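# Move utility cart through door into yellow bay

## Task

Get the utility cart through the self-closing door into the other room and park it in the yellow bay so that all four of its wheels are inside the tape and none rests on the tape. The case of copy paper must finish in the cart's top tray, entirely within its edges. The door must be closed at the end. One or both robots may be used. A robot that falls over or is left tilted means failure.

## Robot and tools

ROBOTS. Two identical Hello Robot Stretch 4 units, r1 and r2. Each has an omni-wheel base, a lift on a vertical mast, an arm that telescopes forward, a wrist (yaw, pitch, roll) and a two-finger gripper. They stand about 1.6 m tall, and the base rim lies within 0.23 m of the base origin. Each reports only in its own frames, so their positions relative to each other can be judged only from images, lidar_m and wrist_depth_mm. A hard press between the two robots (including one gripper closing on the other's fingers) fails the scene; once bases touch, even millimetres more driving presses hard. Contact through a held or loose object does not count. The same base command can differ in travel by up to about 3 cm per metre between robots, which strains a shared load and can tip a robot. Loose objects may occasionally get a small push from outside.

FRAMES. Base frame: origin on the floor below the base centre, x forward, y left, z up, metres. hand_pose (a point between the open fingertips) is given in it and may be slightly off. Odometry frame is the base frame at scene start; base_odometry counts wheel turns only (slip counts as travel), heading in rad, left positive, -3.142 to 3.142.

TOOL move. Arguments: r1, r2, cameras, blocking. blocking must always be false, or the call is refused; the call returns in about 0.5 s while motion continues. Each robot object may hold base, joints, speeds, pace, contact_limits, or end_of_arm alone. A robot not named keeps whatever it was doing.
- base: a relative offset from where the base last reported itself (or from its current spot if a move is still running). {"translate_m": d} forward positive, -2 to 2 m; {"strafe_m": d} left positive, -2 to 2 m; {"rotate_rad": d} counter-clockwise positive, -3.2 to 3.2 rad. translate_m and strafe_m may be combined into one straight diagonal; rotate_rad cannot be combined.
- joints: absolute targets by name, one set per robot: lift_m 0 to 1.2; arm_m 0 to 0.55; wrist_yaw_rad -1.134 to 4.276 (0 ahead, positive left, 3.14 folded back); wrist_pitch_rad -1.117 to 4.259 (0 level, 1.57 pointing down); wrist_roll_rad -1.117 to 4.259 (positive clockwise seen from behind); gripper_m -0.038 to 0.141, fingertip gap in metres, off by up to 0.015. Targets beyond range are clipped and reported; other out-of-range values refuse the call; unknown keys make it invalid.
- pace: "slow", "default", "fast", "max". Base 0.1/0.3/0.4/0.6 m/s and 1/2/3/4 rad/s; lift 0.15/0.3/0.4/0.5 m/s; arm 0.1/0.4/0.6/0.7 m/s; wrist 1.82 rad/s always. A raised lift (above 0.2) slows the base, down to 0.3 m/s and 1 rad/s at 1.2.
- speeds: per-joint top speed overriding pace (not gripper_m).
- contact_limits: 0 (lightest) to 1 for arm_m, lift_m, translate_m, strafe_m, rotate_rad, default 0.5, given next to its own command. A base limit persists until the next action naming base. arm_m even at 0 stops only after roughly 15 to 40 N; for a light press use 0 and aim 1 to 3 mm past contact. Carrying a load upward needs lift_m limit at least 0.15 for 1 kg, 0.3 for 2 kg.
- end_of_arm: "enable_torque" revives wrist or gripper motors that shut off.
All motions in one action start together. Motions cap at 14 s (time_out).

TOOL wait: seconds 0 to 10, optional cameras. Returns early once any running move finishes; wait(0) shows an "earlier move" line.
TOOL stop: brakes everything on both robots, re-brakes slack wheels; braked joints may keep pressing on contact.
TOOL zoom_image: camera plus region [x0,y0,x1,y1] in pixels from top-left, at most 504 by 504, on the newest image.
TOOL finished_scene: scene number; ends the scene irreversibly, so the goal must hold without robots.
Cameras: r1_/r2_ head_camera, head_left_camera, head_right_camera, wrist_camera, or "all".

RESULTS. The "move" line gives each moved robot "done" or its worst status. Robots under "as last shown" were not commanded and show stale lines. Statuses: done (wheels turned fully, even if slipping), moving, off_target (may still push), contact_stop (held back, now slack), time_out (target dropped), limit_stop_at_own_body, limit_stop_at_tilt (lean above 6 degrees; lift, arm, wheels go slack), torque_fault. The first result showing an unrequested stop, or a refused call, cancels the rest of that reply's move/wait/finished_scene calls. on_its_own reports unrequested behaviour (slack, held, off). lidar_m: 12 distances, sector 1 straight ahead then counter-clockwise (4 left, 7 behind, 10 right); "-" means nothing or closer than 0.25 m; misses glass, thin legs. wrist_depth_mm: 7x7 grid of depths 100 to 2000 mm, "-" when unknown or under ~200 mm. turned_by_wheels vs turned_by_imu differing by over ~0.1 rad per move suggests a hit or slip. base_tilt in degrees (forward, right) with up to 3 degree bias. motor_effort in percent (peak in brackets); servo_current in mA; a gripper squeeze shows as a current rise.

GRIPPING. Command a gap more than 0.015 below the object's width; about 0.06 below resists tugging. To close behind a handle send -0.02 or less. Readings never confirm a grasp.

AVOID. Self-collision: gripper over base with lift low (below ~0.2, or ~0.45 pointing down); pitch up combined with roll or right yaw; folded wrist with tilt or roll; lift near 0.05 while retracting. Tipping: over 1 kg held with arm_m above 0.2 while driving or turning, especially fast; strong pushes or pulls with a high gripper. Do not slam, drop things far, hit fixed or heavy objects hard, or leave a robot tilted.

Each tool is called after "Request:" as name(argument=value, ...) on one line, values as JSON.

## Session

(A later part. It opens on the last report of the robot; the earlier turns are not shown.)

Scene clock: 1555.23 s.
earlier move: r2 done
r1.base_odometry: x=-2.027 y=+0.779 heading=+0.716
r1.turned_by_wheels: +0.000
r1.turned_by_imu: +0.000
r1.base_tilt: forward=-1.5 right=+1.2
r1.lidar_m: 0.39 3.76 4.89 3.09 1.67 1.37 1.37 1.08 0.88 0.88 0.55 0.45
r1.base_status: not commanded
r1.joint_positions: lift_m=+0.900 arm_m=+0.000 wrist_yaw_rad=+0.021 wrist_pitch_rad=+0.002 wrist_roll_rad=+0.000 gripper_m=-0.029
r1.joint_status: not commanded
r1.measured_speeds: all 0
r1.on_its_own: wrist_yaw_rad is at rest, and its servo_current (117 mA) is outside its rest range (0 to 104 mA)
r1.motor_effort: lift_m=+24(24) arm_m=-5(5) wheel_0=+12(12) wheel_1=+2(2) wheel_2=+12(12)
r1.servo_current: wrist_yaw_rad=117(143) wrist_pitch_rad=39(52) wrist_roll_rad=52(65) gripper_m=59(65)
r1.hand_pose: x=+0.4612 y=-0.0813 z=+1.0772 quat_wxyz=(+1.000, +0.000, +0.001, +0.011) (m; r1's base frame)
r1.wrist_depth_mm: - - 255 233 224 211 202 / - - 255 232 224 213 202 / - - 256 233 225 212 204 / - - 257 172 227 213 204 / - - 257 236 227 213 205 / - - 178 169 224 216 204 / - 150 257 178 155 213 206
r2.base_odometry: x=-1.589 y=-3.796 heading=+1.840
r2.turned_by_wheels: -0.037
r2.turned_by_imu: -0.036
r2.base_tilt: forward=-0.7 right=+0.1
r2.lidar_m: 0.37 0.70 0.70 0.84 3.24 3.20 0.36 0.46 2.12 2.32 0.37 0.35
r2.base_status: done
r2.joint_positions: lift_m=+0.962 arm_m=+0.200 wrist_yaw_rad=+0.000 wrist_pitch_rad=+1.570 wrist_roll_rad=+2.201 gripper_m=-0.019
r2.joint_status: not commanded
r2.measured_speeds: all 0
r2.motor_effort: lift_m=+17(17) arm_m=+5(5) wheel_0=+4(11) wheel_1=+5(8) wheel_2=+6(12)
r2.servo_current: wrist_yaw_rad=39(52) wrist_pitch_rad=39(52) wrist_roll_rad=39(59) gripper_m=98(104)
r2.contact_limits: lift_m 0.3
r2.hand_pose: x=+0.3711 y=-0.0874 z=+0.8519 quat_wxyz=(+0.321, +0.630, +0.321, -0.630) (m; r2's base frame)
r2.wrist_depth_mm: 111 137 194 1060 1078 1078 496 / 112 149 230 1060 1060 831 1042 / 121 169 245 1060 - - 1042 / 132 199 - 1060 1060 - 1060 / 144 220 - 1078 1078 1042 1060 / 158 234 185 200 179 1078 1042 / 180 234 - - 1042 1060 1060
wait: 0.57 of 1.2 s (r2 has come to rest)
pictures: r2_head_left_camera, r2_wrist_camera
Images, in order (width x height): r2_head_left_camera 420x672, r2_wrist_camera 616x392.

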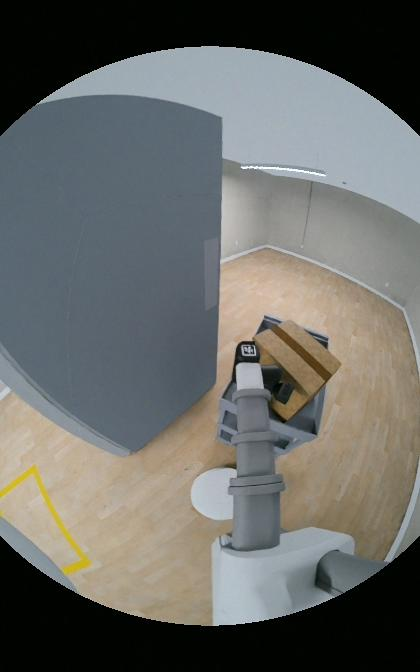

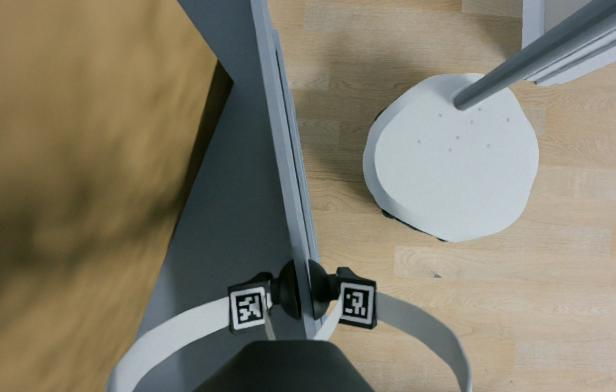

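Request:
move(blocking=false, r2={"base": {"translate_m": -0.0925, "strafe_m": 0.271}, "joints": {"wrist_roll_rad": 2.45}, "pace": "slow", "speeds": {"wrist_roll_rad": 0.12}})

Request:
wait(seconds=3.4, cameras=["r2_head_left_camera", "r2_wrist_camera"])

Scene clock: 1580.70 s.
move: r2 moving
r1.base_odometry: x=-2.027 y=+0.779 heading=+0.716
r1.turned_by_wheels: +0.000
r1.turned_by_imu: +0.000
r1.base_tilt: forward=-1.6 right=+1.2
r1.lidar_m: 0.38 3.79 4.89 3.08 1.67 1.38 1.38 1.08 0.89 0.87 0.55 0.44
r1.base_status: not commanded
r1.joint_positions: lift_m=+0.900 arm_m=+0.000 wrist_yaw_rad=+0.021 wrist_pitch_rad=+0.002 wrist_roll_rad=+0.000 gripper_m=-0.029
r1.joint_status: not commanded
r1.measured_speeds: all 0
r1.motor_effort: lift_m=+24(24) arm_m=-5(5) wheel_0=+12(12) wheel_1=+2(2) wheel_2=+12(12)
r1.servo_current: wrist_yaw_rad=104(143) wrist_pitch_rad=46(46) wrist_roll_rad=33(52) gripper_m=52(65)
r1.hand_pose: x=+0.4612 y=-0.0813 z=+1.0772 quat_wxyz=(+1.000, +0.000, +0.001, +0.011) (m; r1's base frame)
r1.wrist_depth_mm: - - 255 234 224 211 202 / - - 255 233 224 213 202 / - - 256 234 225 213 202 / - - 257 173 226 213 204 / - - 258 236 227 213 204 / - - 178 169 226 216 206 / - 150 259 177 155 213 205
r2.base_odometry: x=-1.599 y=-3.803 heading=+1.841
r2.turned_by_wheels: +0.000
r2.turned_by_imu: +0.001
r2.base_tilt: forward=-0.7 right=+0.1
r2.lidar_m: 0.37 0.70 0.68 0.81 3.22 3.18 0.34 0.47 2.14 2.37 0.39 0.34
r2.base_status: translate_m moving; strafe_m moving
r2.joint_positions: lift_m=+0.962 arm_m=+0.200 wrist_yaw_rad=+0.000 wrist_pitch_rad=+1.570 wrist_roll_rad=+2.247 gripper_m=-0.019
r2.joint_status: wrist_roll_rad moving
r2.measured_speeds: translate_m=-0.016 strafe_m=+0.047 rotate_rad=+0.002 lift_m=+0.000 arm_m=+0.000 wrist_yaw_rad=+0.000 wrist_pitch_rad=+0.000 wrist_roll_rad=+0.120
r2.motor_effort: lift_m=+17(17) arm_m=+5(5) wheel_0=-9(9) wheel_1=+6(10) wheel_2=+6(9)
r2.servo_current: wrist_yaw_rad=46(59) wrist_pitch_rad=39(46) wrist_roll_rad=65(78) gripper_m=98(104)
r2.contact_limits: lift_m 0.3
r2.hand_pose: x=+0.3711 y=-0.0874 z=+0.8519 quat_wxyz=(+0.306, +0.638, +0.306, -0.637) (m; r2's base frame)
r2.wrist_depth_mm: 112 149 - 1060 1078 1060 496 / 117 174 240 1078 1078 768 1060 / 132 188 268 1060 - - 1060 / 137 205 - 1060 1078 - 1042 / 151 229 - 1042 1078 1060 1060 / 163 231 182 200 182 1078 1042 / 187 219 - - - 1060 1078
pictures: none

Scene clock: 1584.10 s.
earlier move: r2 moving
r1.base_odometry: x=-2.027 y=+0.779 heading=+0.716
r1.turned_by_wheels: +0.000
r1.turned_by_imu: +0.000
r1.base_tilt: forward=-1.5 right=+1.2
r1.lidar_m: 0.39 3.79 4.90 3.12 1.67 1.39 1.38 1.10 0.90 0.89 0.56 0.46
r1.base_status: not commanded
r1.joint_positions: lift_m=+0.900 arm_m=+0.000 wrist_yaw_rad=+0.021 wrist_pitch_rad=+0.002 wrist_roll_rad=+0.000 gripper_m=-0.029
r1.joint_status: not commanded
r1.measured_speeds: all 0
r1.on_its_own: wrist_yaw_rad is at rest, and its servo_current (124 mA) is outside its rest range (0 to 104 mA)
r1.motor_effort: lift_m=+24(24) arm_m=-5(5) wheel_0=+11(12) wheel_1=+2(2) wheel_2=+11(12)
r1.servo_current: wrist_yaw_rad=124(150) wrist_pitch_rad=39(52) wrist_roll_rad=59(72) gripper_m=59(65)
r1.hand_pose: x=+0.4612 y=-0.0813 z=+1.0772 quat_wxyz=(+1.000, +0.000, +0.001, +0.011) (m; r1's base frame)
r1.wrist_depth_mm: - - 254 234 224 211 202 / - - 255 233 224 213 203 / - - 256 234 225 213 204 / - - 257 173 227 213 204 / - - 259 236 228 213 204 / - - 179 169 225 215 205 / - 150 259 177 156 213 206
r2.base_odometry: x=-1.825 y=-3.957 heading=+1.841
r2.turned_by_wheels: +0.000
r2.turned_by_imu: +0.000
r2.base_tilt: forward=-0.7 right=+0.1
r2.lidar_m: 0.35 0.57 0.54 2.74 2.97 2.97 2.83 0.40 0.40 2.51 0.27 0.29
r2.base_status: translate_m moving; strafe_m moving
r2.joint_positions: lift_m=+0.962 arm_m=+0.200 wrist_yaw_rad=+0.000 wrist_pitch_rad=+1.569 wrist_roll_rad=+2.448 gripper_m=-0.019
r2.joint_status: all done
r2.measured_speeds: all 0
r2.motor_effort: lift_m=+17(17) arm_m=+5(5) wheel_0=-1(13) wheel_1=+4(10) wheel_2=+7(9)
r2.servo_current: wrist_yaw_rad=39(65) wrist_pitch_rad=39(46) wrist_roll_rad=39(85) gripper_m=104(104)
r2.contact_limits: lift_m 0.3
r2.hand_pose: x=+0.3715 y=-0.0874 z=+0.8519 quat_wxyz=(+0.241, +0.666, +0.240, -0.664) (m; r2's base frame)
r2.wrist_depth_mm: - 125 172 1042 1025 1042 1060 / 107 143 215 1078 - - 1060 / 119 164 244 1078 - - 1025 / 132 200 - 1078 1060 1060 1042 / 149 235 - 220 1060 1060 1042 / 177 254 184 201 181 1060 1060 / 204 - - - - - 1060
wait: 3.40 s; no rest
pictures: r2_head_left_camera, r2_wrist_camera
Images, in order (width x height): r2_head_left_camera 420x672, r2_wrist_camera 616x392.

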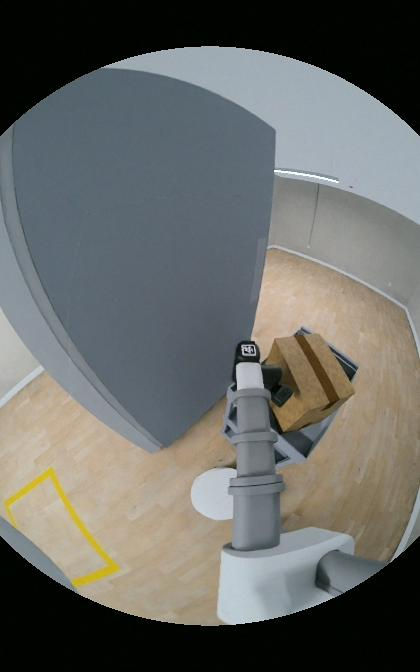

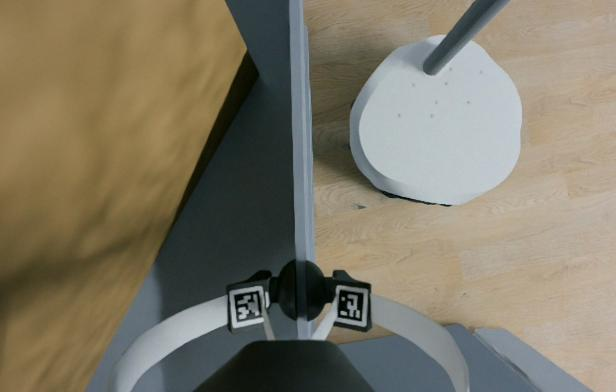

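Request:
move(blocking=false, r2={"base": {"translate_m": -0.41, "strafe_m": 0.367}, "joints": {"wrist_roll_rad": 2.35}, "pace": "slow", "speeds": {"wrist_roll_rad": 0.05}})

Request:
wait(seconds=6.2, cameras=["r2_head_left_camera", "r2_wrist_camera"])

Scene clock: 1595.43 s.
earlier move: r2 done
move: r2 moving
r1.base_odometry: x=-2.027 y=+0.779 heading=+0.716
r1.turned_by_wheels: +0.000
r1.turned_by_imu: +0.000
r1.base_tilt: forward=-1.5 right=+1.2
r1.lidar_m: 0.38 3.76 4.89 3.08 1.64 1.38 1.38 1.08 0.89 0.88 0.56 0.45
r1.base_status: not commanded
r1.joint_positions: lift_m=+0.900 arm_m=+0.000 wrist_yaw_rad=+0.021 wrist_pitch_rad=+0.002 wrist_roll_rad=+0.000 gripper_m=-0.029
r1.joint_status: not commanded
r1.measured_speeds: all 0
r1.motor_effort: lift_m=+24(24) arm_m=-5(5) wheel_0=+11(12) wheel_1=+1(2) wheel_2=+11(12)
r1.servo_current: wrist_yaw_rad=137(143) wrist_pitch_rad=39(52) wrist_roll_rad=52(72) gripper_m=59(72)
r1.hand_pose: x=+0.4612 y=-0.0813 z=+1.0772 quat_wxyz=(+1.000, +0.000, +0.001, +0.011) (m; r1's base frame)
r1.wrist_depth_mm: - - 254 233 224 211 202 / - - 255 233 225 213 202 / - - 255 233 225 212 204 / - - 257 172 226 212 205 / - - 258 236 227 213 204 / - - 178 170 224 216 205 / - 150 258 177 155 213 205
r2.base_odometry: x=-1.831 y=-3.969 heading=+1.841
r2.turned_by_wheels: +0.000
r2.turned_by_imu: +0.001
r2.base_tilt: forward=-0.6 right=+0.0
r2.lidar_m: 0.37 0.55 0.55 2.75 2.98 2.94 2.81 0.39 0.40 2.54 0.28 0.29
r2.base_status: translate_m moving; strafe_m moving
r2.joint_positions: lift_m=+0.962 arm_m=+0.200 wrist_yaw_rad=+0.000 wrist_pitch_rad=+1.567 wrist_roll_rad=+2.431 gripper_m=-0.019
r2.joint_status: wrist_roll_rad moving
r2.measured_speeds: translate_m=-0.037 strafe_m=+0.034 rotate_rad=+0.001 lift_m=+0.000 arm_m=+0.000 wrist_yaw_rad=+0.000 wrist_pitch_rad=-0.012 wrist_roll_rad=-0.049
r2.motor_effort: lift_m=+17(17) arm_m=+5(5) wheel_0=-14(14) wheel_1=+4(5) wheel_2=+9(10)
r2.servo_current: wrist_yaw_rad=46(52) wrist_pitch_rad=33(46) wrist_roll_rad=59(65) gripper_m=98(98)
r2.contact_limits: lift_m 0.3
r2.hand_pose: x=+0.3718 y=-0.0874 z=+0.8519 quat_wxyz=(+0.247, +0.664, +0.246, -0.662) (m; r2's base frame)
r2.wrist_depth_mm: - 132 177 1078 1042 1042 1060 / 111 147 222 1078 1078 - 1042 / 122 170 253 1060 - - 1060 / 134 202 - 1060 1060 1060 1025 / 161 235 - 1060 1078 1042 1060 / 181 244 182 201 179 1060 1042 / 215 145 - - - - 1042
pictures: none

Scene clock: 1601.63 s.
earlier move: r2 moving
r1.base_odometry: x=-2.027 y=+0.779 heading=+0.716
r1.turned_by_wheels: +0.000
r1.turned_by_imu: +0.000
r1.base_tilt: forward=-1.5 right=+1.2
r1.lidar_m: 0.38 3.76 4.89 3.08 1.65 1.36 1.38 1.10 0.89 0.87 0.54 0.46
r1.base_status: not commanded
r1.joint_positions: lift_m=+0.900 arm_m=+0.000 wrist_yaw_rad=+0.021 wrist_pitch_rad=+0.002 wrist_roll_rad=+0.000 gripper_m=-0.029
r1.joint_status: not commanded
r1.measured_speeds: all 0
r1.on_its_own: wrist_yaw_rad is at rest, and its servo_current (124 mA) is outside its rest range (0 to 104 mA)
r1.motor_effort: lift_m=+24(24) arm_m=-5(5) wheel_0=+12(13) wheel_1=+1(2) wheel_2=+12(12)
r1.servo_current: wrist_yaw_rad=124(150) wrist_pitch_rad=39(52) wrist_roll_rad=26(72) gripper_m=65(72)
r1.hand_pose: x=+0.4612 y=-0.0813 z=+1.0772 quat_wxyz=(+1.000, +0.000, +0.001, +0.011) (m; r1's base frame)
r1.wrist_depth_mm: - - 255 233 224 212 201 / - - 254 233 224 213 202 / - - 257 233 226 212 203 / - - 257 172 225 213 204 / - - 258 236 226 213 204 / - - 178 169 225 216 204 / - 150 258 178 155 213 206
r2.base_odometry: x=-2.069 y=-4.450 heading=+1.842
r2.turned_by_wheels: +0.000
r2.turned_by_imu: +0.001
r2.base_tilt: forward=-0.7 right=+0.0
r2.lidar_m: 0.37 0.72 2.44 2.73 2.43 2.41 2.67 2.31 0.96 0.58 0.34 0.32
r2.base_status: translate_m moving; strafe_m moving
r2.joint_positions: lift_m=+0.962 arm_m=+0.200 wrist_yaw_rad=+0.000 wrist_pitch_rad=+1.566 wrist_roll_rad=+2.351 gripper_m=-0.019
r2.joint_status: all done
r2.measured_speeds: all 0
r2.motor_effort: lift_m=+17(17) arm_m=+5(5) wheel_0=-2(14) wheel_1=+6(7) wheel_2=+6(12)
r2.servo_current: wrist_yaw_rad=46(65) wrist_pitch_rad=39(52) wrist_roll_rad=52(85) gripper_m=91(104)
r2.contact_limits: lift_m 0.3
r2.hand_pose: x=+0.3721 y=-0.0874 z=+0.8519 quat_wxyz=(+0.273, +0.654, +0.272, -0.651) (m; r2's base frame)
r2.wrist_depth_mm: 111 138 - 1042 1060 1060 1042 / 114 150 229 1078 1060 1042 1042 / 123 170 253 1078 - - 1060 / 134 200 - 1060 1060 1042 1060 / 147 229 - 218 1078 1060 1042 / 162 231 185 201 180 1060 1042 / 188 231 - - - 1060 1060
wait: 6.20 s; no rest
pictures: r2_head_left_camera, r2_wrist_camera
Images, in order (width x height): r2_head_left_camera 420x672, r2_wrist_camera 616x392.

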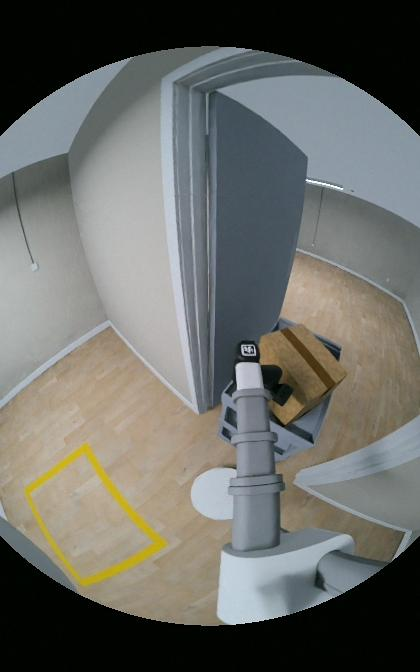

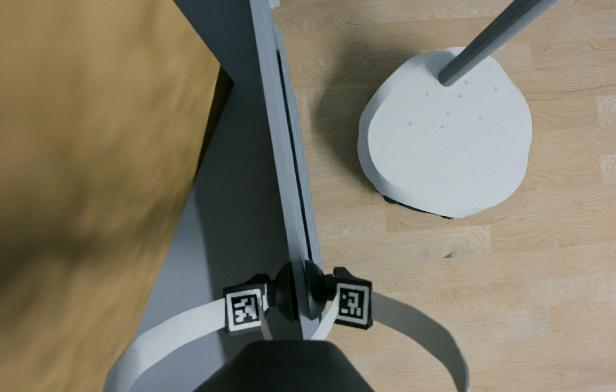

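Request:
move(blocking=false, r2={"base": {"translate_m": -0.58, "strafe_m": 0.535}, "joints": {"wrist_roll_rad": 2.3}, "pace": "slow", "speeds": {"wrist_roll_rad": 0.05}})

Request:
wait(seconds=8.6, cameras=["r2_head_left_camera", "r2_wrist_camera", "r2_head_camera"])

Scene clock: 1614.27 s.
earlier move: r2 done
move: r2 moving
r1.base_odometry: x=-2.027 y=+0.779 heading=+0.716
r1.turned_by_wheels: +0.000
r1.turned_by_imu: +0.000
r1.base_tilt: forward=-1.6 right=+1.2
r1.lidar_m: 0.37 3.76 4.91 3.08 1.66 1.36 1.37 1.10 0.90 0.87 0.57 0.46
r1.base_status: not commanded
r1.joint_positions: lift_m=+0.900 arm_m=+0.000 wrist_yaw_rad=+0.021 wrist_pitch_rad=+0.002 wrist_roll_rad=+0.000 gripper_m=-0.029
r1.joint_status: not commanded
r1.measured_speeds: all 0
r1.motor_effort: lift_m=+24(24) arm_m=-5(5) wheel_0=+11(12) wheel_1=+2(2) wheel_2=+12(12)
r1.servo_current: wrist_yaw_rad=124(137) wrist_pitch_rad=33(46) wrist_roll_rad=59(72) gripper_m=59(65)
r1.hand_pose: x=+0.4612 y=-0.0813 z=+1.0772 quat_wxyz=(+1.000, +0.000, +0.001, +0.011) (m; r1's base frame)
r1.wrist_depth_mm: - - 253 234 224 211 202 / - - 257 233 224 213 202 / - - 256 233 226 212 203 / - - 257 173 226 213 204 / - - 258 234 226 213 205 / - - 179 169 225 216 204 / - 150 258 178 155 213 206
r2.base_odometry: x=-2.075 y=-4.462 heading=+1.842
r2.turned_by_wheels: +0.001
r2.turned_by_imu: +0.001
r2.base_tilt: forward=-0.6 right=+0.1
r2.lidar_m: 0.38 0.74 2.44 2.72 2.42 2.40 2.63 2.30 0.99 0.59 0.36 0.34
r2.base_status: translate_m moving; strafe_m moving
r2.joint_positions: lift_m=+0.962 arm_m=+0.200 wrist_yaw_rad=+0.000 wrist_pitch_rad=+1.566 wrist_roll_rad=+2.329 gripper_m=-0.019
r2.joint_status: wrist_roll_rad moving
r2.measured_speeds: translate_m=-0.036 strafe_m=+0.035 rotate_rad=-0.001 lift_m=+0.000 arm_m=+0.000 wrist_yaw_rad=+0.000 wrist_pitch_rad=+0.000 wrist_roll_rad=-0.050
r2.motor_effort: lift_m=+17(17) arm_m=+5(5) wheel_0=-6(12) wheel_1=+5(6) wheel_2=+10(10)
r2.servo_current: wrist_yaw_rad=39(52) wrist_pitch_rad=39(46) wrist_roll_rad=46(65) gripper_m=98(104)
r2.contact_limits: lift_m 0.3
r2.hand_pose: x=+0.3721 y=-0.0874 z=+0.8519 quat_wxyz=(+0.280, +0.651, +0.279, -0.648) (m; r2's base frame)
r2.wrist_depth_mm: 112 152 - 1060 1042 1060 1042 / 116 157 232 1060 1060 809 1025 / 130 178 260 1098 - - 1042 / 137 204 - 1060 1078 - 1060 / 154 227 - 1060 1060 1042 1060 / 170 236 181 200 180 1078 1042 / 186 231 - - - 1078 1078
pictures: none

Scene clock: 1622.87 s.
earlier move: r2 moving
r1.base_odometry: x=-2.027 y=+0.779 heading=+0.716
r1.turned_by_wheels: +0.000
r1.turned_by_imu: -0.001
r1.base_tilt: forward=-1.6 right=+1.2
r1.lidar_m: 0.36 3.78 4.87 3.10 1.63 1.39 1.36 1.10 0.88 0.89 0.56 0.45
r1.base_status: not commanded
r1.joint_positions: lift_m=+0.900 arm_m=+0.000 wrist_yaw_rad=+0.021 wrist_pitch_rad=+0.002 wrist_roll_rad=+0.000 gripper_m=-0.029
r1.joint_status: not commanded
r1.measured_speeds: all 0
r1.on_its_own: wrist_yaw_rad is at rest, and its servo_current (130 mA) is outside its rest range (0 to 104 mA)
r1.motor_effort: lift_m=+24(24) arm_m=-5(5) wheel_0=+11(13) wheel_1=+2(2) wheel_2=+12(12)
r1.servo_current: wrist_yaw_rad=130(150) wrist_pitch_rad=52(52) wrist_roll_rad=52(72) gripper_m=59(72)
r1.hand_pose: x=+0.4612 y=-0.0813 z=+1.0772 quat_wxyz=(+1.000, +0.000, +0.001, +0.011) (m; r1's base frame)
r1.wrist_depth_mm: - - 254 233 224 211 202 / - - 255 232 224 213 203 / - - 256 234 224 211 204 / - - 258 172 226 213 205 / - - 259 234 227 214 204 / - - 178 168 226 215 204 / - 150 259 178 156 213 206
r2.base_odometry: x=-2.429 y=-5.152 heading=+1.842
r2.turned_by_wheels: +0.000
r2.turned_by_imu: +0.001
r2.base_tilt: forward=-0.7 right=+0.1
r2.lidar_m: 0.37 2.06 2.39 2.02 1.65 1.62 1.79 2.35 2.32 1.46 0.43 0.36
r2.base_status: translate_m moving; strafe_m moving
r2.joint_positions: lift_m=+0.962 arm_m=+0.200 wrist_yaw_rad=+0.000 wrist_pitch_rad=+1.566 wrist_roll_rad=+2.300 gripper_m=-0.019
r2.joint_status: all done
r2.measured_speeds: all 0
r2.motor_effort: lift_m=+17(17) arm_m=+5(5) wheel_0=-1(13) wheel_1=+5(8) wheel_2=+7(12)
r2.servo_current: wrist_yaw_rad=39(59) wrist_pitch_rad=46(52) wrist_roll_rad=46(72) gripper_m=85(104)
r2.contact_limits: lift_m 0.3
r2.hand_pose: x=+0.3721 y=-0.0874 z=+0.8519 quat_wxyz=(+0.290, +0.647, +0.288, -0.644) (m; r2's base frame)
r2.wrist_depth_mm: - - 1060 1060 1060 1060 1042 / 141 196 1060 1078 1060 778 1060 / 144 215 - 1060 - - 1060 / 152 220 - 1078 1078 - 1042 / 154 224 - 535 1060 1042 1060 / 156 211 186 200 181 1060 1060 / 158 187 - - 1078 1042 1078
wait: 8.60 s; no rest
pictures: r2_head_camera, r2_head_left_camera, r2_wrist_camera
Images, in order (width x height): r2_head_camera 420x560, r2_head_left_camera 420x672, r2_wrist_camera 616x392.

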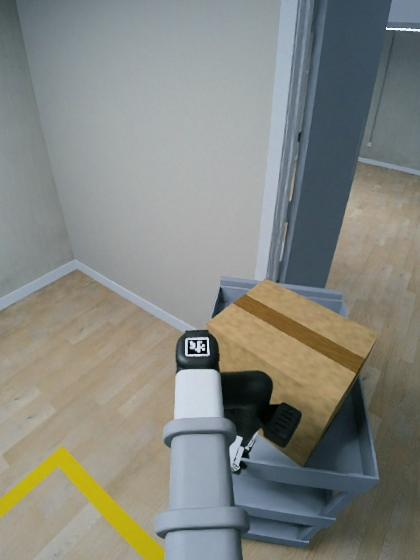

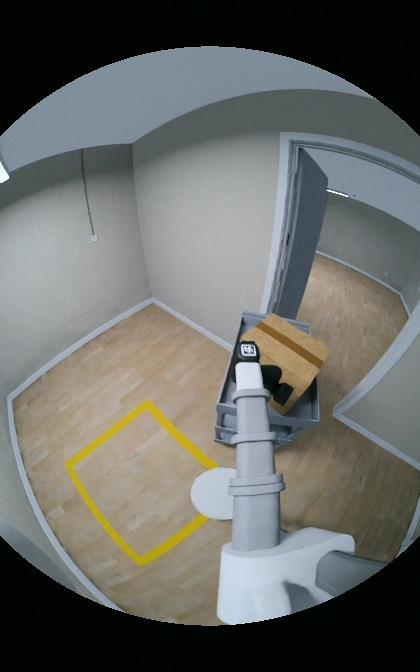

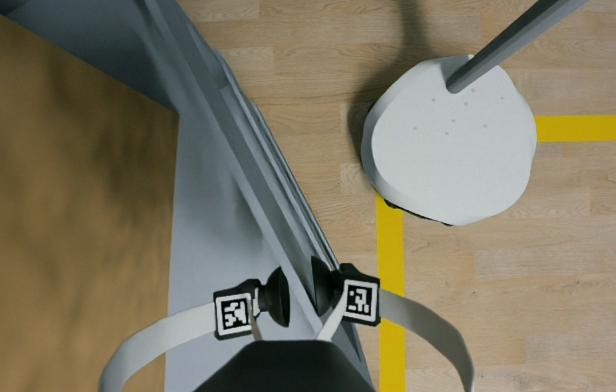

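Request:
move(blocking=false, r2={"base": {"translate_m": -0.335, "strafe_m": 0.301}, "joints": {"wrist_roll_rad": 1.95}, "pace": "slow", "speeds": {"wrist_roll_rad": 0.1}})

Request:
wait(seconds=5.2, cameras=["r2_head_left_camera", "r2_wrist_camera"])

Scene clock: 1648.13 s.
earlier move: r2 done
move: r2 moving
r1.base_odometry: x=-2.027 y=+0.779 heading=+0.716
r1.turned_by_wheels: +0.000
r1.turned_by_imu: +0.000
r1.base_tilt: forward=-1.6 right=+1.2
r1.lidar_m: 0.40 3.75 4.90 3.08 1.64 1.38 1.38 1.10 0.88 0.88 0.57 0.45
r1.base_status: not commanded
r1.joint_positions: lift_m=+0.900 arm_m=+0.000 wrist_yaw_rad=+0.021 wrist_pitch_rad=+0.002 wrist_roll_rad=+0.000 gripper_m=-0.029
r1.joint_status: not commanded
r1.measured_speeds: all 0
r1.motor_effort: lift_m=+24(24) arm_m=-5(5) wheel_0=+12(12) wheel_1=+1(2) wheel_2=+11(12)
r1.servo_current: wrist_yaw_rad=124(143) wrist_pitch_rad=39(46) wrist_roll_rad=52(59) gripper_m=59(65)
r1.hand_pose: x=+0.4612 y=-0.0813 z=+1.0772 quat_wxyz=(+1.000, +0.000, +0.001, +0.011) (m; r1's base frame)
r1.wrist_depth_mm: - - 254 233 223 210 202 / - - 256 233 224 213 202 / - - 258 232 226 212 203 / - - 257 172 226 212 204 / - - 259 236 227 213 204 / - - 178 169 226 215 205 / - 150 259 178 155 213 206
r2.base_odometry: x=-2.435 y=-5.164 heading=+1.843
r2.turned_by_wheels: +0.000
r2.turned_by_imu: +0.001
r2.base_tilt: forward=-0.6 right=+0.0
r2.lidar_m: 0.37 2.08 2.41 2.00 1.62 1.60 1.81 2.34 2.31 1.48 0.44 0.37
r2.base_status: translate_m moving; strafe_m moving
r2.joint_positions: lift_m=+0.962 arm_m=+0.200 wrist_yaw_rad=+0.001 wrist_pitch_rad=+1.566 wrist_roll_rad=+2.256 gripper_m=-0.019
r2.joint_status: wrist_roll_rad moving
r2.measured_speeds: translate_m=-0.038 strafe_m=+0.035 rotate_rad=-0.001 lift_m=+0.000 arm_m=+0.000 wrist_yaw_rad=+0.001 wrist_pitch_rad=+0.000 wrist_roll_rad=-0.100
r2.motor_effort: lift_m=+17(17) arm_m=+4(5) wheel_0=-5(11) wheel_1=+4(6) wheel_2=+10(13)
r2.servo_current: wrist_yaw_rad=46(46) wrist_pitch_rad=46(46) wrist_roll_rad=20(72) gripper_m=98(104)
r2.contact_limits: lift_m 0.3
r2.hand_pose: x=+0.3722 y=-0.0874 z=+0.8519 quat_wxyz=(+0.304, +0.640, +0.303, -0.637) (m; r2's base frame)
r2.wrist_depth_mm: 136 - 1060 1060 1060 1042 521 / 141 195 1060 1060 1060 741 1042 / 146 215 - 1060 - - 1060 / 154 221 - 1060 1060 - 1060 / 158 226 - 549 1060 1060 1025 / 161 220 183 202 180 1078 1078 / 166 196 - - - 1042 1060
pictures: none

Scene clock: 1653.33 s.
earlier move: r2 moving
r1.base_odometry: x=-2.027 y=+0.779 heading=+0.716
r1.turned_by_wheels: +0.000
r1.turned_by_imu: +0.000
r1.base_tilt: forward=-1.6 right=+1.2
r1.lidar_m: 0.39 3.77 4.91 3.07 1.66 1.36 1.37 1.08 0.88 0.87 0.58 0.45
r1.base_status: not commanded
r1.joint_positions: lift_m=+0.900 arm_m=+0.000 wrist_yaw_rad=+0.021 wrist_pitch_rad=+0.002 wrist_roll_rad=+0.000 gripper_m=-0.029
r1.joint_status: not commanded
r1.measured_speeds: all 0
r1.on_its_own: wrist_yaw_rad is at rest, and its servo_current (111 mA) is outside its rest range (0 to 104 mA)
r1.motor_effort: lift_m=+24(24) arm_m=-5(5) wheel_0=+12(12) wheel_1=+1(2) wheel_2=+11(12)
r1.servo_current: wrist_yaw_rad=111(150) wrist_pitch_rad=33(59) wrist_roll_rad=46(72) gripper_m=59(72)
r1.hand_pose: x=+0.4612 y=-0.0813 z=+1.0772 quat_wxyz=(+1.000, +0.000, +0.001, +0.011) (m; r1's base frame)
r1.wrist_depth_mm: - - 254 234 224 210 202 / - - 256 233 225 212 202 / - - 256 235 225 212 203 / - - 257 172 226 212 204 / - - 258 236 227 213 205 / - - 178 169 226 216 205 / - 150 258 178 155 213 206
r2.base_odometry: x=-2.629 y=-5.556 heading=+1.843
r2.turned_by_wheels: +0.000
r2.turned_by_imu: +0.001
r2.base_tilt: forward=-0.7 right=+0.1
r2.lidar_m: 0.36 2.40 2.37 1.44 1.20 1.17 1.30 2.09 2.33 2.03 0.50 0.37
r2.base_status: translate_m moving; strafe_m moving
r2.joint_positions: lift_m=+0.962 arm_m=+0.200 wrist_yaw_rad=+0.001 wrist_pitch_rad=+1.566 wrist_roll_rad=+1.950 gripper_m=-0.019
r2.joint_status: all done
r2.measured_speeds: all 0
r2.motor_effort: lift_m=+17(17) arm_m=+5(5) wheel_0=-4(12) wheel_1=+3(7) wheel_2=+9(13)
r2.servo_current: wrist_yaw_rad=33(59) wrist_pitch_rad=39(52) wrist_roll_rad=52(72) gripper_m=98(104)
r2.contact_limits: lift_m 0.3
r2.hand_pose: x=+0.3722 y=-0.0874 z=+0.8519 quat_wxyz=(+0.398, +0.586, +0.396, -0.584) (m; r2's base frame)
r2.wrist_depth_mm: 121 153 - 1060 1060 1042 1060 / 127 182 259 1078 1042 1060 1060 / 135 191 - 1060 1060 - 1042 / 139 207 - 1078 1060 - 1042 / 148 224 - 854 1042 - 1060 / 159 224 181 200 181 1078 1060 / 172 202 - - - 1078 1060
wait: 5.20 s; no rest
pictures: r2_head_left_camera, r2_wrist_camera
Images, in order (width x height): r2_head_left_camera 420x672, r2_wrist_camera 616x392.

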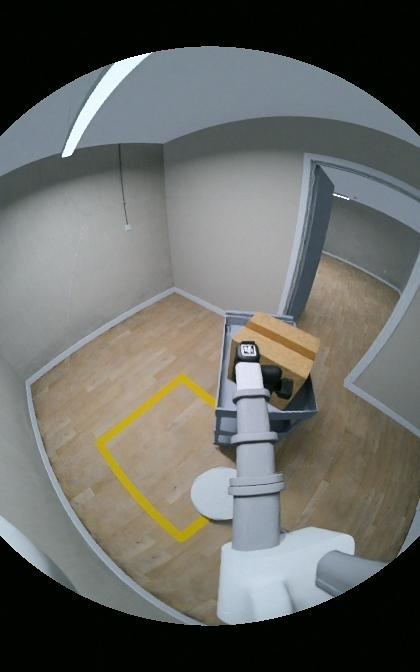

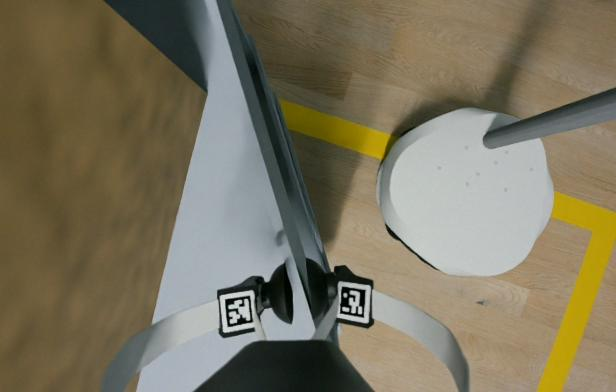

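Request:
move(blocking=false, r2={"base": {"translate_m": -0.3315, "strafe_m": 0.634}, "joints": {"wrist_roll_rad": 1.85}, "pace": "slow", "speeds": {"wrist_roll_rad": 0.05}}, r1={"joints": {"gripper_m": 0.08}})

Request:
wait(seconds=1.2, cameras=["r1_wrist_camera"])

Request:
wait(seconds=1.0, cameras=["r1_wrist_camera"])

Request:
wait(seconds=5.5, cameras=["r1_wrist_camera", "r1_head_camera", "r2_head_left_camera", "r2_wrist_camera"])

Scene clock: 1685.87 s.
earlier move: r2 done
move: r1 moving; r2 moving
r1.base_odometry: x=-2.027 y=+0.779 heading=+0.716
r1.turned_by_wheels: +0.000
r1.turned_by_imu: +0.000
r1.base_tilt: forward=-1.6 right=+1.2
r1.lidar_m: 0.40 3.78 4.88 3.06 1.65 1.39 1.37 1.09 0.89 0.89 0.56 0.45
r1.base_status: not commanded
r1.joint_positions: lift_m=+0.900 arm_m=+0.000 wrist_yaw_rad=+0.021 wrist_pitch_rad=+0.002 wrist_roll_rad=+0.000 gripper_m=-0.004
r1.joint_status: gripper_m moving
r1.measured_speeds: all 0
r1.motor_effort: lift_m=+24(24) arm_m=-5(5) wheel_0=+12(12) wheel_1=+1(2) wheel_2=+12(12)
r1.servo_current: wrist_yaw_rad=111(137) wrist_pitch_rad=39(46) wrist_roll_rad=33(65) gripper_m=59(65)
r1.hand_pose: x=+0.4612 y=-0.0813 z=+1.0772 quat_wxyz=(+1.000, +0.000, +0.001, +0.011) (m; r1's base frame)
r1.wrist_depth_mm: - - 257 237 226 213 205 / - - 258 236 228 216 206 / - - 260 236 228 216 206 / - - 263 237 229 216 206 / - - 264 238 230 216 208 / - - 180 175 226 217 208 / - 162 264 169 162 216 209
r2.base_odometry: x=-2.638 y=-5.564 heading=+1.843
r2.turned_by_wheels: +0.000
r2.turned_by_imu: +0.001
r2.base_tilt: forward=-0.7 right=+0.0
r2.lidar_m: 0.35 2.39 2.37 1.47 1.18 1.18 1.32 2.05 2.33 2.02 0.49 0.36
r2.base_status: translate_m moving; strafe_m moving
r2.joint_positions: lift_m=+0.962 arm_m=+0.200 wrist_yaw_rad=+0.001 wrist_pitch_rad=+1.566 wrist_roll_rad=+1.929 gripper_m=-0.019
r2.joint_status: wrist_roll_rad moving
r2.measured_speeds: translate_m=-0.022 strafe_m=+0.042 rotate_rad=+0.000 lift_m=+0.000 arm_m=+0.000 wrist_yaw_rad=+0.000 wrist_pitch_rad=+0.000 wrist_roll_rad=-0.050
r2.motor_effort: lift_m=+17(17) arm_m=+5(5) wheel_0=-10(12) wheel_1=+5(7) wheel_2=+7(10)
r2.servo_current: wrist_yaw_rad=46(46) wrist_pitch_rad=39(46) wrist_roll_rad=33(72) gripper_m=98(98)
r2.contact_limits: lift_m 0.3
r2.hand_pose: x=+0.3722 y=-0.0874 z=+0.8519 quat_wxyz=(+0.404, +0.582, +0.403, -0.579) (m; r2's base frame)
r2.wrist_depth_mm: 121 156 - 1060 1060 1042 1060 / 128 181 259 1078 1042 1060 1060 / 134 196 277 1078 1060 - 1042 / 143 213 - 1042 1060 - 1060 / 152 228 - 917 1078 - 1042 / 160 228 182 199 183 1060 1042 / 176 216 - - - 1078 1042
pictures: none

Scene clock: 1687.07 s.
earlier move: r1 moving; r2 moving
r1.base_odometry: x=-2.027 y=+0.778 heading=+0.715
r1.turned_by_wheels: -0.001
r1.turned_by_imu: -0.002
r1.base_tilt: forward=-1.6 right=+1.2
r1.lidar_m: 0.58 3.76 4.90 3.08 1.66 1.38 1.38 1.11 0.88 0.88 0.67 0.61
r1.base_status: not commanded
r1.joint_positions: lift_m=+0.900 arm_m=+0.000 wrist_yaw_rad=+0.003 wrist_pitch_rad=+0.002 wrist_roll_rad=+0.000 gripper_m=+0.080
r1.joint_status: gripper_m moving
r1.measured_speeds: all 0
r1.motor_effort: lift_m=+24(24) arm_m=-4(5) wheel_0=+4(12) wheel_1=+1(2) wheel_2=+1(12)
r1.servo_current: wrist_yaw_rad=39(137) wrist_pitch_rad=39(52) wrist_roll_rad=46(72) gripper_m=33(72)
r1.hand_pose: x=+0.4596 y=-0.0866 z=+1.0772 quat_wxyz=(+1.000, +0.000, +0.001, +0.001) (m; r1's base frame)
r1.wrist_depth_mm: - - - 379 379 347 327 / - - - 402 382 351 330 / - - - 402 382 351 329 / - - - 407 384 351 332 / - - - 427 382 355 330 / - - 199 407 195 351 330 / - - - 143 382 347 332
r2.base_odometry: x=-2.716 y=-5.638 heading=+1.843
r2.turned_by_wheels: +0.000
r2.turned_by_imu: +0.000
r2.base_tilt: forward=-0.7 right=+0.1
r2.lidar_m: 0.32 2.33 2.34 1.34 1.07 1.05 1.18 1.88 2.35 2.10 0.46 0.35
r2.base_status: translate_m moving; strafe_m moving
r2.joint_positions: lift_m=+0.962 arm_m=+0.200 wrist_yaw_rad=+0.001 wrist_pitch_rad=+1.569 wrist_roll_rad=+1.869 gripper_m=-0.019
r2.joint_status: wrist_roll_rad moving
r2.measured_speeds: translate_m=-0.046 strafe_m=+0.090 rotate_rad=-0.006 lift_m=+0.000 arm_m=+0.000 wrist_yaw_rad=+0.000 wrist_pitch_rad=+0.000 wrist_roll_rad=-0.050
r2.motor_effort: lift_m=+17(17) arm_m=+5(5) wheel_0=-6(14) wheel_1=+7(8) wheel_2=+5(10)
r2.servo_current: wrist_yaw_rad=52(52) wrist_pitch_rad=39(46) wrist_roll_rad=46(78) gripper_m=98(104)
r2.contact_limits: lift_m 0.3
r2.hand_pose: x=+0.3716 y=-0.0874 z=+0.8519 quat_wxyz=(+0.421, +0.569, +0.420, -0.568) (m; r2's base frame)
r2.wrist_depth_mm: 111 138 196 1060 1078 1060 1060 / 112 149 231 1078 1078 1060 1060 / 121 169 263 1078 1078 1078 1060 / 134 200 - 1060 - - 1060 / 144 223 - 1060 1060 - 1078 / 157 235 184 202 178 1078 1078 / 179 233 - - 1042 - 1078
wait: 1.20 s; no rest
pictures: r1_wrist_camera
Images, in order (width x height): r1_wrist_camera 616x392.

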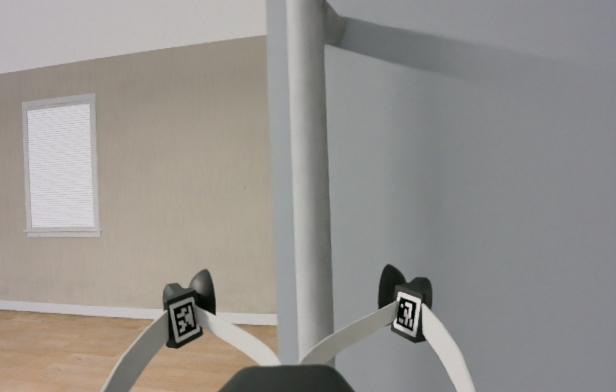

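Scene clock: 1687.17 s.
earlier move: r1 done; r2 moving
r1.base_odometry: x=-2.027 y=+0.778 heading=+0.715
r1.turned_by_wheels: +0.000
r1.turned_by_imu: +0.000
r1.base_tilt: forward=-1.6 right=+1.3
r1.lidar_m: 0.58 3.77 4.92 3.10 1.67 1.38 1.35 1.09 0.89 0.89 0.70 0.65
r1.base_status: not commanded
r1.joint_positions: lift_m=+0.900 arm_m=+0.000 wrist_yaw_rad=+0.003 wrist_pitch_rad=+0.002 wrist_roll_rad=+0.000 gripper_m=+0.080
r1.joint_status: all done
r1.measured_speeds: all 0
r1.motor_effort: lift_m=+24(24) arm_m=-5(5) wheel_0=+4(12) wheel_1=+2(2) wheel_2=+1(12)
r1.servo_current: wrist_yaw_rad=65(137) wrist_pitch_rad=46(52) wrist_roll_rad=52(72) gripper_m=39(72)
r1.hand_pose: x=+0.4596 y=-0.0866 z=+1.0772 quat_wxyz=(+1.000, +0.000, +0.001, +0.001) (m; r1's base frame)
r1.wrist_depth_mm: - - - 433 407 373 345 / - - - 433 407 368 349 / - - - 433 407 377 345 / - - - 433 415 375 349 / - - - 455 413 377 355 / - - 200 459 195 377 355 / - - - 144 410 370 351
r2.base_odometry: x=-2.724 y=-5.645 heading=+1.843
r2.turned_by_wheels: +0.000
r2.turned_by_imu: +0.000
r2.base_tilt: forward=-0.7 right=+0.1
r2.lidar_m: 0.34 2.34 2.35 1.33 1.05 1.05 1.18 1.86 2.36 2.14 0.48 0.36
r2.base_status: translate_m moving; strafe_m moving
r2.joint_positions: lift_m=+0.962 arm_m=+0.200 wrist_yaw_rad=+0.001 wrist_pitch_rad=+1.569 wrist_roll_rad=+1.864 gripper_m=-0.019
r2.joint_status: wrist_roll_rad moving
r2.measured_speeds: translate_m=-0.046 strafe_m=+0.089 rotate_rad=-0.001 lift_m=+0.000 arm_m=+0.000 wrist_yaw_rad=+0.000 wrist_pitch_rad=+0.000 wrist_roll_rad=-0.050
r2.motor_effort: lift_m=+17(17) arm_m=+4(5) wheel_0=-6(14) wheel_1=+7(8) wheel_2=+4(10)
r2.servo_current: wrist_yaw_rad=46(52) wrist_pitch_rad=39(46) wrist_roll_rad=0(78) gripper_m=98(104)
r2.contact_limits: lift_m 0.3
r2.hand_pose: x=+0.3716 y=-0.0874 z=+0.8519 quat_wxyz=(+0.422, +0.568, +0.422, -0.567) (m; r2's base frame)
r2.wrist_depth_mm: 111 137 193 1060 1060 1060 1060 / 113 151 230 1060 1060 1060 1078 / 121 168 254 1060 1060 1078 1078 / 132 200 - 1060 - - 1060 / 144 216 - 1060 1078 - 1060 / 159 230 185 203 179 1060 1060 / 185 236 - - 1078 - 1060
wait: 0.10 of 1 s (r1 has come to rest)
pictures: r1_wrist_camera
Images, in order (width x height): r1_wrist_camera 616x392.

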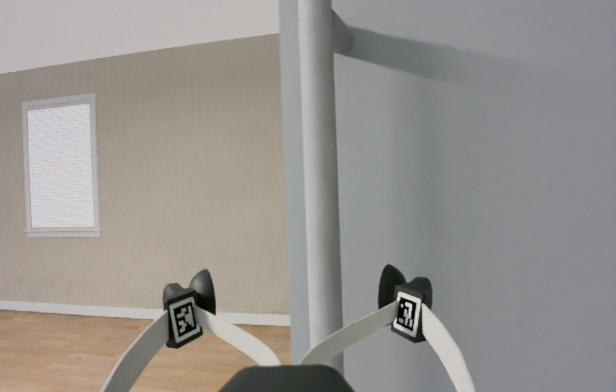

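Scene clock: 1692.67 s.
earlier move: r2 moving
r1.base_odometry: x=-2.027 y=+0.778 heading=+0.715
r1.turned_by_wheels: +0.000
r1.turned_by_imu: +0.000
r1.base_tilt: forward=-1.6 right=+1.3
r1.lidar_m: 3.33 3.76 4.89 3.10 1.64 1.39 1.37 1.11 0.86 0.88 0.98 1.57
r1.base_status: not commanded
r1.joint_positions: lift_m=+0.900 arm_m=+0.000 wrist_yaw_rad=+0.003 wrist_pitch_rad=+0.002 wrist_roll_rad=+0.000 gripper_m=+0.080
r1.joint_status: all done
r1.measured_speeds: all 0
r1.motor_effort: lift_m=+24(24) arm_m=-5(5) wheel_0=+4(12) wheel_1=+1(2) wheel_2=+1(12)
r1.servo_current: wrist_yaw_rad=59(137) wrist_pitch_rad=46(52) wrist_roll_rad=46(78) gripper_m=39(72)
r1.hand_pose: x=+0.4596 y=-0.0866 z=+1.0772 quat_wxyz=(+1.000, +0.000, +0.001, +0.001) (m; r1's base frame)
r1.wrist_depth_mm: - - - - - - - / - - - - - - - / - - - - - - - / - - - - - - - / - - - - - - - / - - 200 - 195 - - / - - - 143 - - -
r2.base_odometry: x=-3.124 y=-6.021 heading=+1.843
r2.turned_by_wheels: +0.000
r2.turned_by_imu: -0.001
r2.base_tilt: forward=-0.7 right=+0.1
r2.lidar_m: 0.37 2.15 1.39 0.70 0.55 0.54 0.62 0.98 2.62 2.78 0.38 0.34
r2.base_status: translate_m moving; strafe_m moving
r2.joint_positions: lift_m=+0.962 arm_m=+0.200 wrist_yaw_rad=+0.001 wrist_pitch_rad=+1.569 wrist_roll_rad=+1.851 gripper_m=-0.019
r2.joint_status: all done
r2.measured_speeds: translate_m=-0.041 strafe_m=+0.076 rotate_rad=-0.001 lift_m=+0.000 arm_m=+0.000 wrist_yaw_rad=+0.000 wrist_pitch_rad=+0.000 wrist_roll_rad=+0.000
r2.motor_effort: lift_m=+17(17) arm_m=+5(5) wheel_0=-9(14) wheel_1=+4(8) wheel_2=+3(10)
r2.servo_current: wrist_yaw_rad=46(59) wrist_pitch_rad=39(52) wrist_roll_rad=46(78) gripper_m=98(104)
r2.contact_limits: lift_m 0.3
r2.hand_pose: x=+0.3716 y=-0.0874 z=+0.8519 quat_wxyz=(+0.426, +0.565, +0.425, -0.564) (m; r2's base frame)
r2.wrist_depth_mm: - 117 157 213 1060 1078 1078 / - 136 199 250 1078 1060 1078 / 117 155 236 - 1060 1060 1060 / 129 191 - - - - 1078 / 160 238 - 215 1078 - 1060 / 193 265 184 202 178 1060 1078 / 251 - - - - - 1078
wait: 5.50 s; no rest
pictures: r1_head_camera, r1_wrist_camera, r2_head_left_camera, r2_wrist_camera
Images, in order (width x height): r1_head_camera 420x560, r1_wrist_camera 616x392, r2_head_left_camera 420x672, r2_wrist_camera 616x392.

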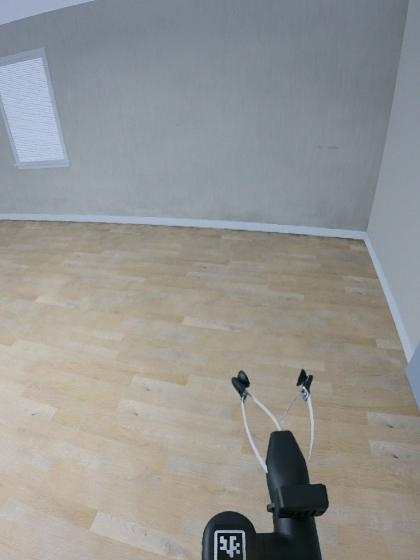

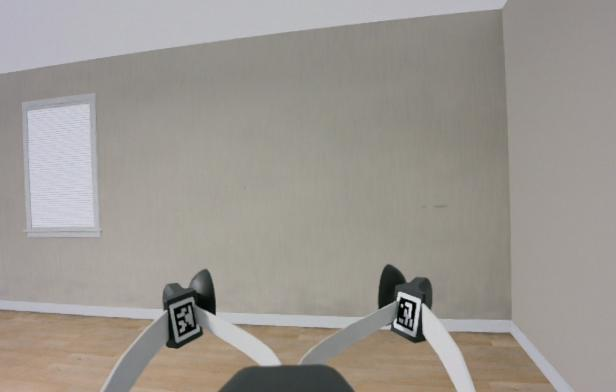

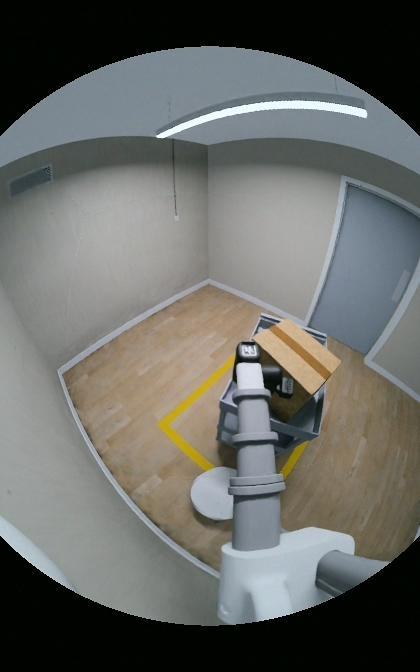

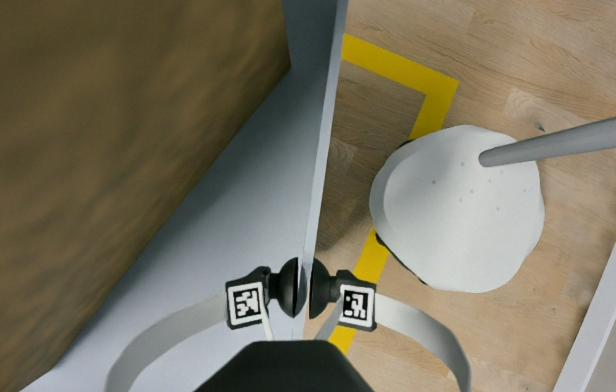

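Request:
wait(seconds=0.3, cameras=["r2_wrist_camera", "r2_head_camera", "r2_head_left_camera", "r2_head_right_camera"])

Scene clock: 1714.00 s.
earlier move: r2 done
r1.base_odometry: x=-2.027 y=+0.778 heading=+0.715
r1.turned_by_wheels: +0.000
r1.turned_by_imu: +0.000
r1.base_tilt: forward=-1.6 right=+1.3
r1.lidar_m: 3.32 3.75 4.86 3.10 1.63 1.38 1.36 1.10 0.90 0.89 1.00 1.63
r1.base_status: not commanded
r1.joint_positions: lift_m=+0.900 arm_m=+0.000 wrist_yaw_rad=+0.003 wrist_pitch_rad=+0.002 wrist_roll_rad=+0.000 gripper_m=+0.080
r1.joint_status: all done
r1.measured_speeds: all 0
r1.motor_effort: lift_m=+24(24) arm_m=-5(5) wheel_0=+4(12) wheel_1=+1(2) wheel_2=+1(12)
r1.servo_current: wrist_yaw_rad=52(137) wrist_pitch_rad=39(52) wrist_roll_rad=46(78) gripper_m=46(72)
r1.hand_pose: x=+0.4596 y=-0.0866 z=+1.0772 quat_wxyz=(+1.000, +0.000, +0.001, +0.001) (m; r1's base frame)
r1.wrist_depth_mm: - - - - - - - / - - - - - - - / - - - - - - - / - - - - - - - / - - - - - - - / - - 200 - 195 - - / - - - 143 - - -
r2.base_odometry: x=-3.150 y=-6.045 heading=+1.843
r2.turned_by_wheels: +0.000
r2.turned_by_imu: +0.000
r2.base_tilt: forward=-0.7 right=+0.1
r2.lidar_m: 0.35 2.14 1.28 0.63 0.53 0.51 0.58 0.92 2.63 2.81 0.38 0.34
r2.base_status: done
r2.joint_positions: lift_m=+0.962 arm_m=+0.200 wrist_yaw_rad=+0.001 wrist_pitch_rad=+1.569 wrist_roll_rad=+1.851 gripper_m=-0.019
r2.joint_status: all done
r2.measured_speeds: all 0
r2.motor_effort: lift_m=+17(17) arm_m=+5(5) wheel_0=-4(14) wheel_1=+4(8) wheel_2=+3(10)
r2.servo_current: wrist_yaw_rad=39(59) wrist_pitch_rad=33(52) wrist_roll_rad=33(78) gripper_m=98(104)
r2.contact_limits: lift_m 0.3
r2.hand_pose: x=+0.3716 y=-0.0874 z=+0.8519 quat_wxyz=(+0.426, +0.565, +0.425, -0.564) (m; r2's base frame)
r2.wrist_depth_mm: - 113 143 214 1060 1060 1060 / - 132 193 258 1078 1060 1078 / 114 152 232 - 1060 1060 1060 / 130 200 - - - - 1078 / 160 240 - 215 - - 1060 / 201 - 184 203 178 1060 1060 / 243 - - - 1060 1078 1042
wait: 0.00 of 0.3 s (r2 has come to rest)
pictures: r2_head_camera, r2_head_left_camera, r2_head_right_camera, r2_wrist_camera
Images, in order (width x height): r2_head_camera 420x560, r2_head_left_camera 420x672, r2_head_right_camera 420x672, r2_wrist_camera 616x392.

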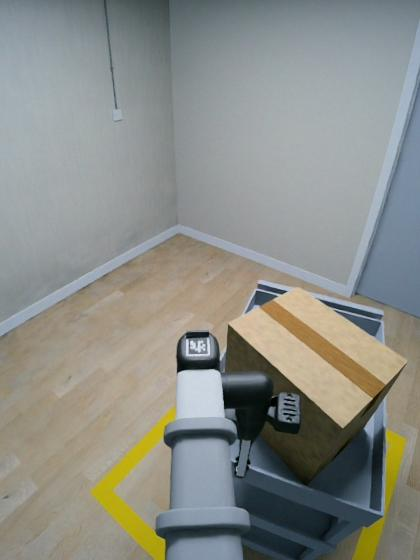

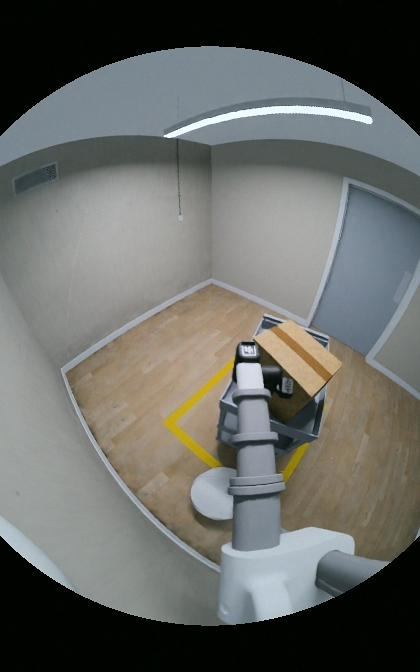

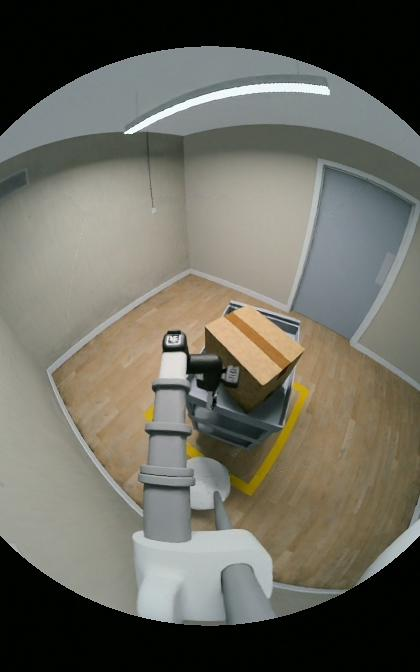

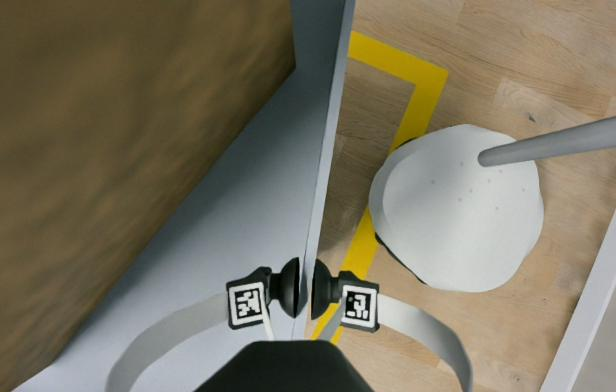

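Request:
zoom_image(camera="r2_wrist_camera", region=[240, 0, 480, 390])

Request:
zoom_image(camera="r2_head_right_camera", region=[130, 280, 330, 510])

Request:
zoom_image(camera="r2_head_camera", region=[80, 260, 420, 560])

Scaled by 1.292.

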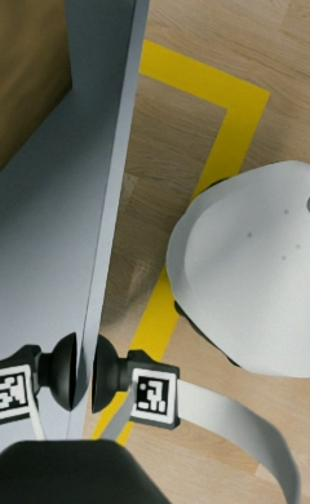

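Scaled by 2.191 from the camera's 420x672 image, which has a finer 600x960 frame.

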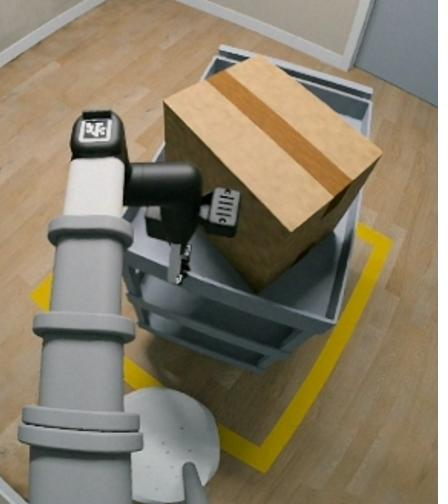

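Scaled by 1.482 from the camera's 420x560 image, which has a finer 1200x1600 frame.

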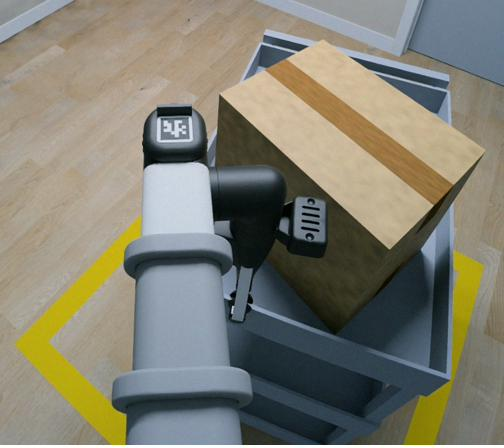

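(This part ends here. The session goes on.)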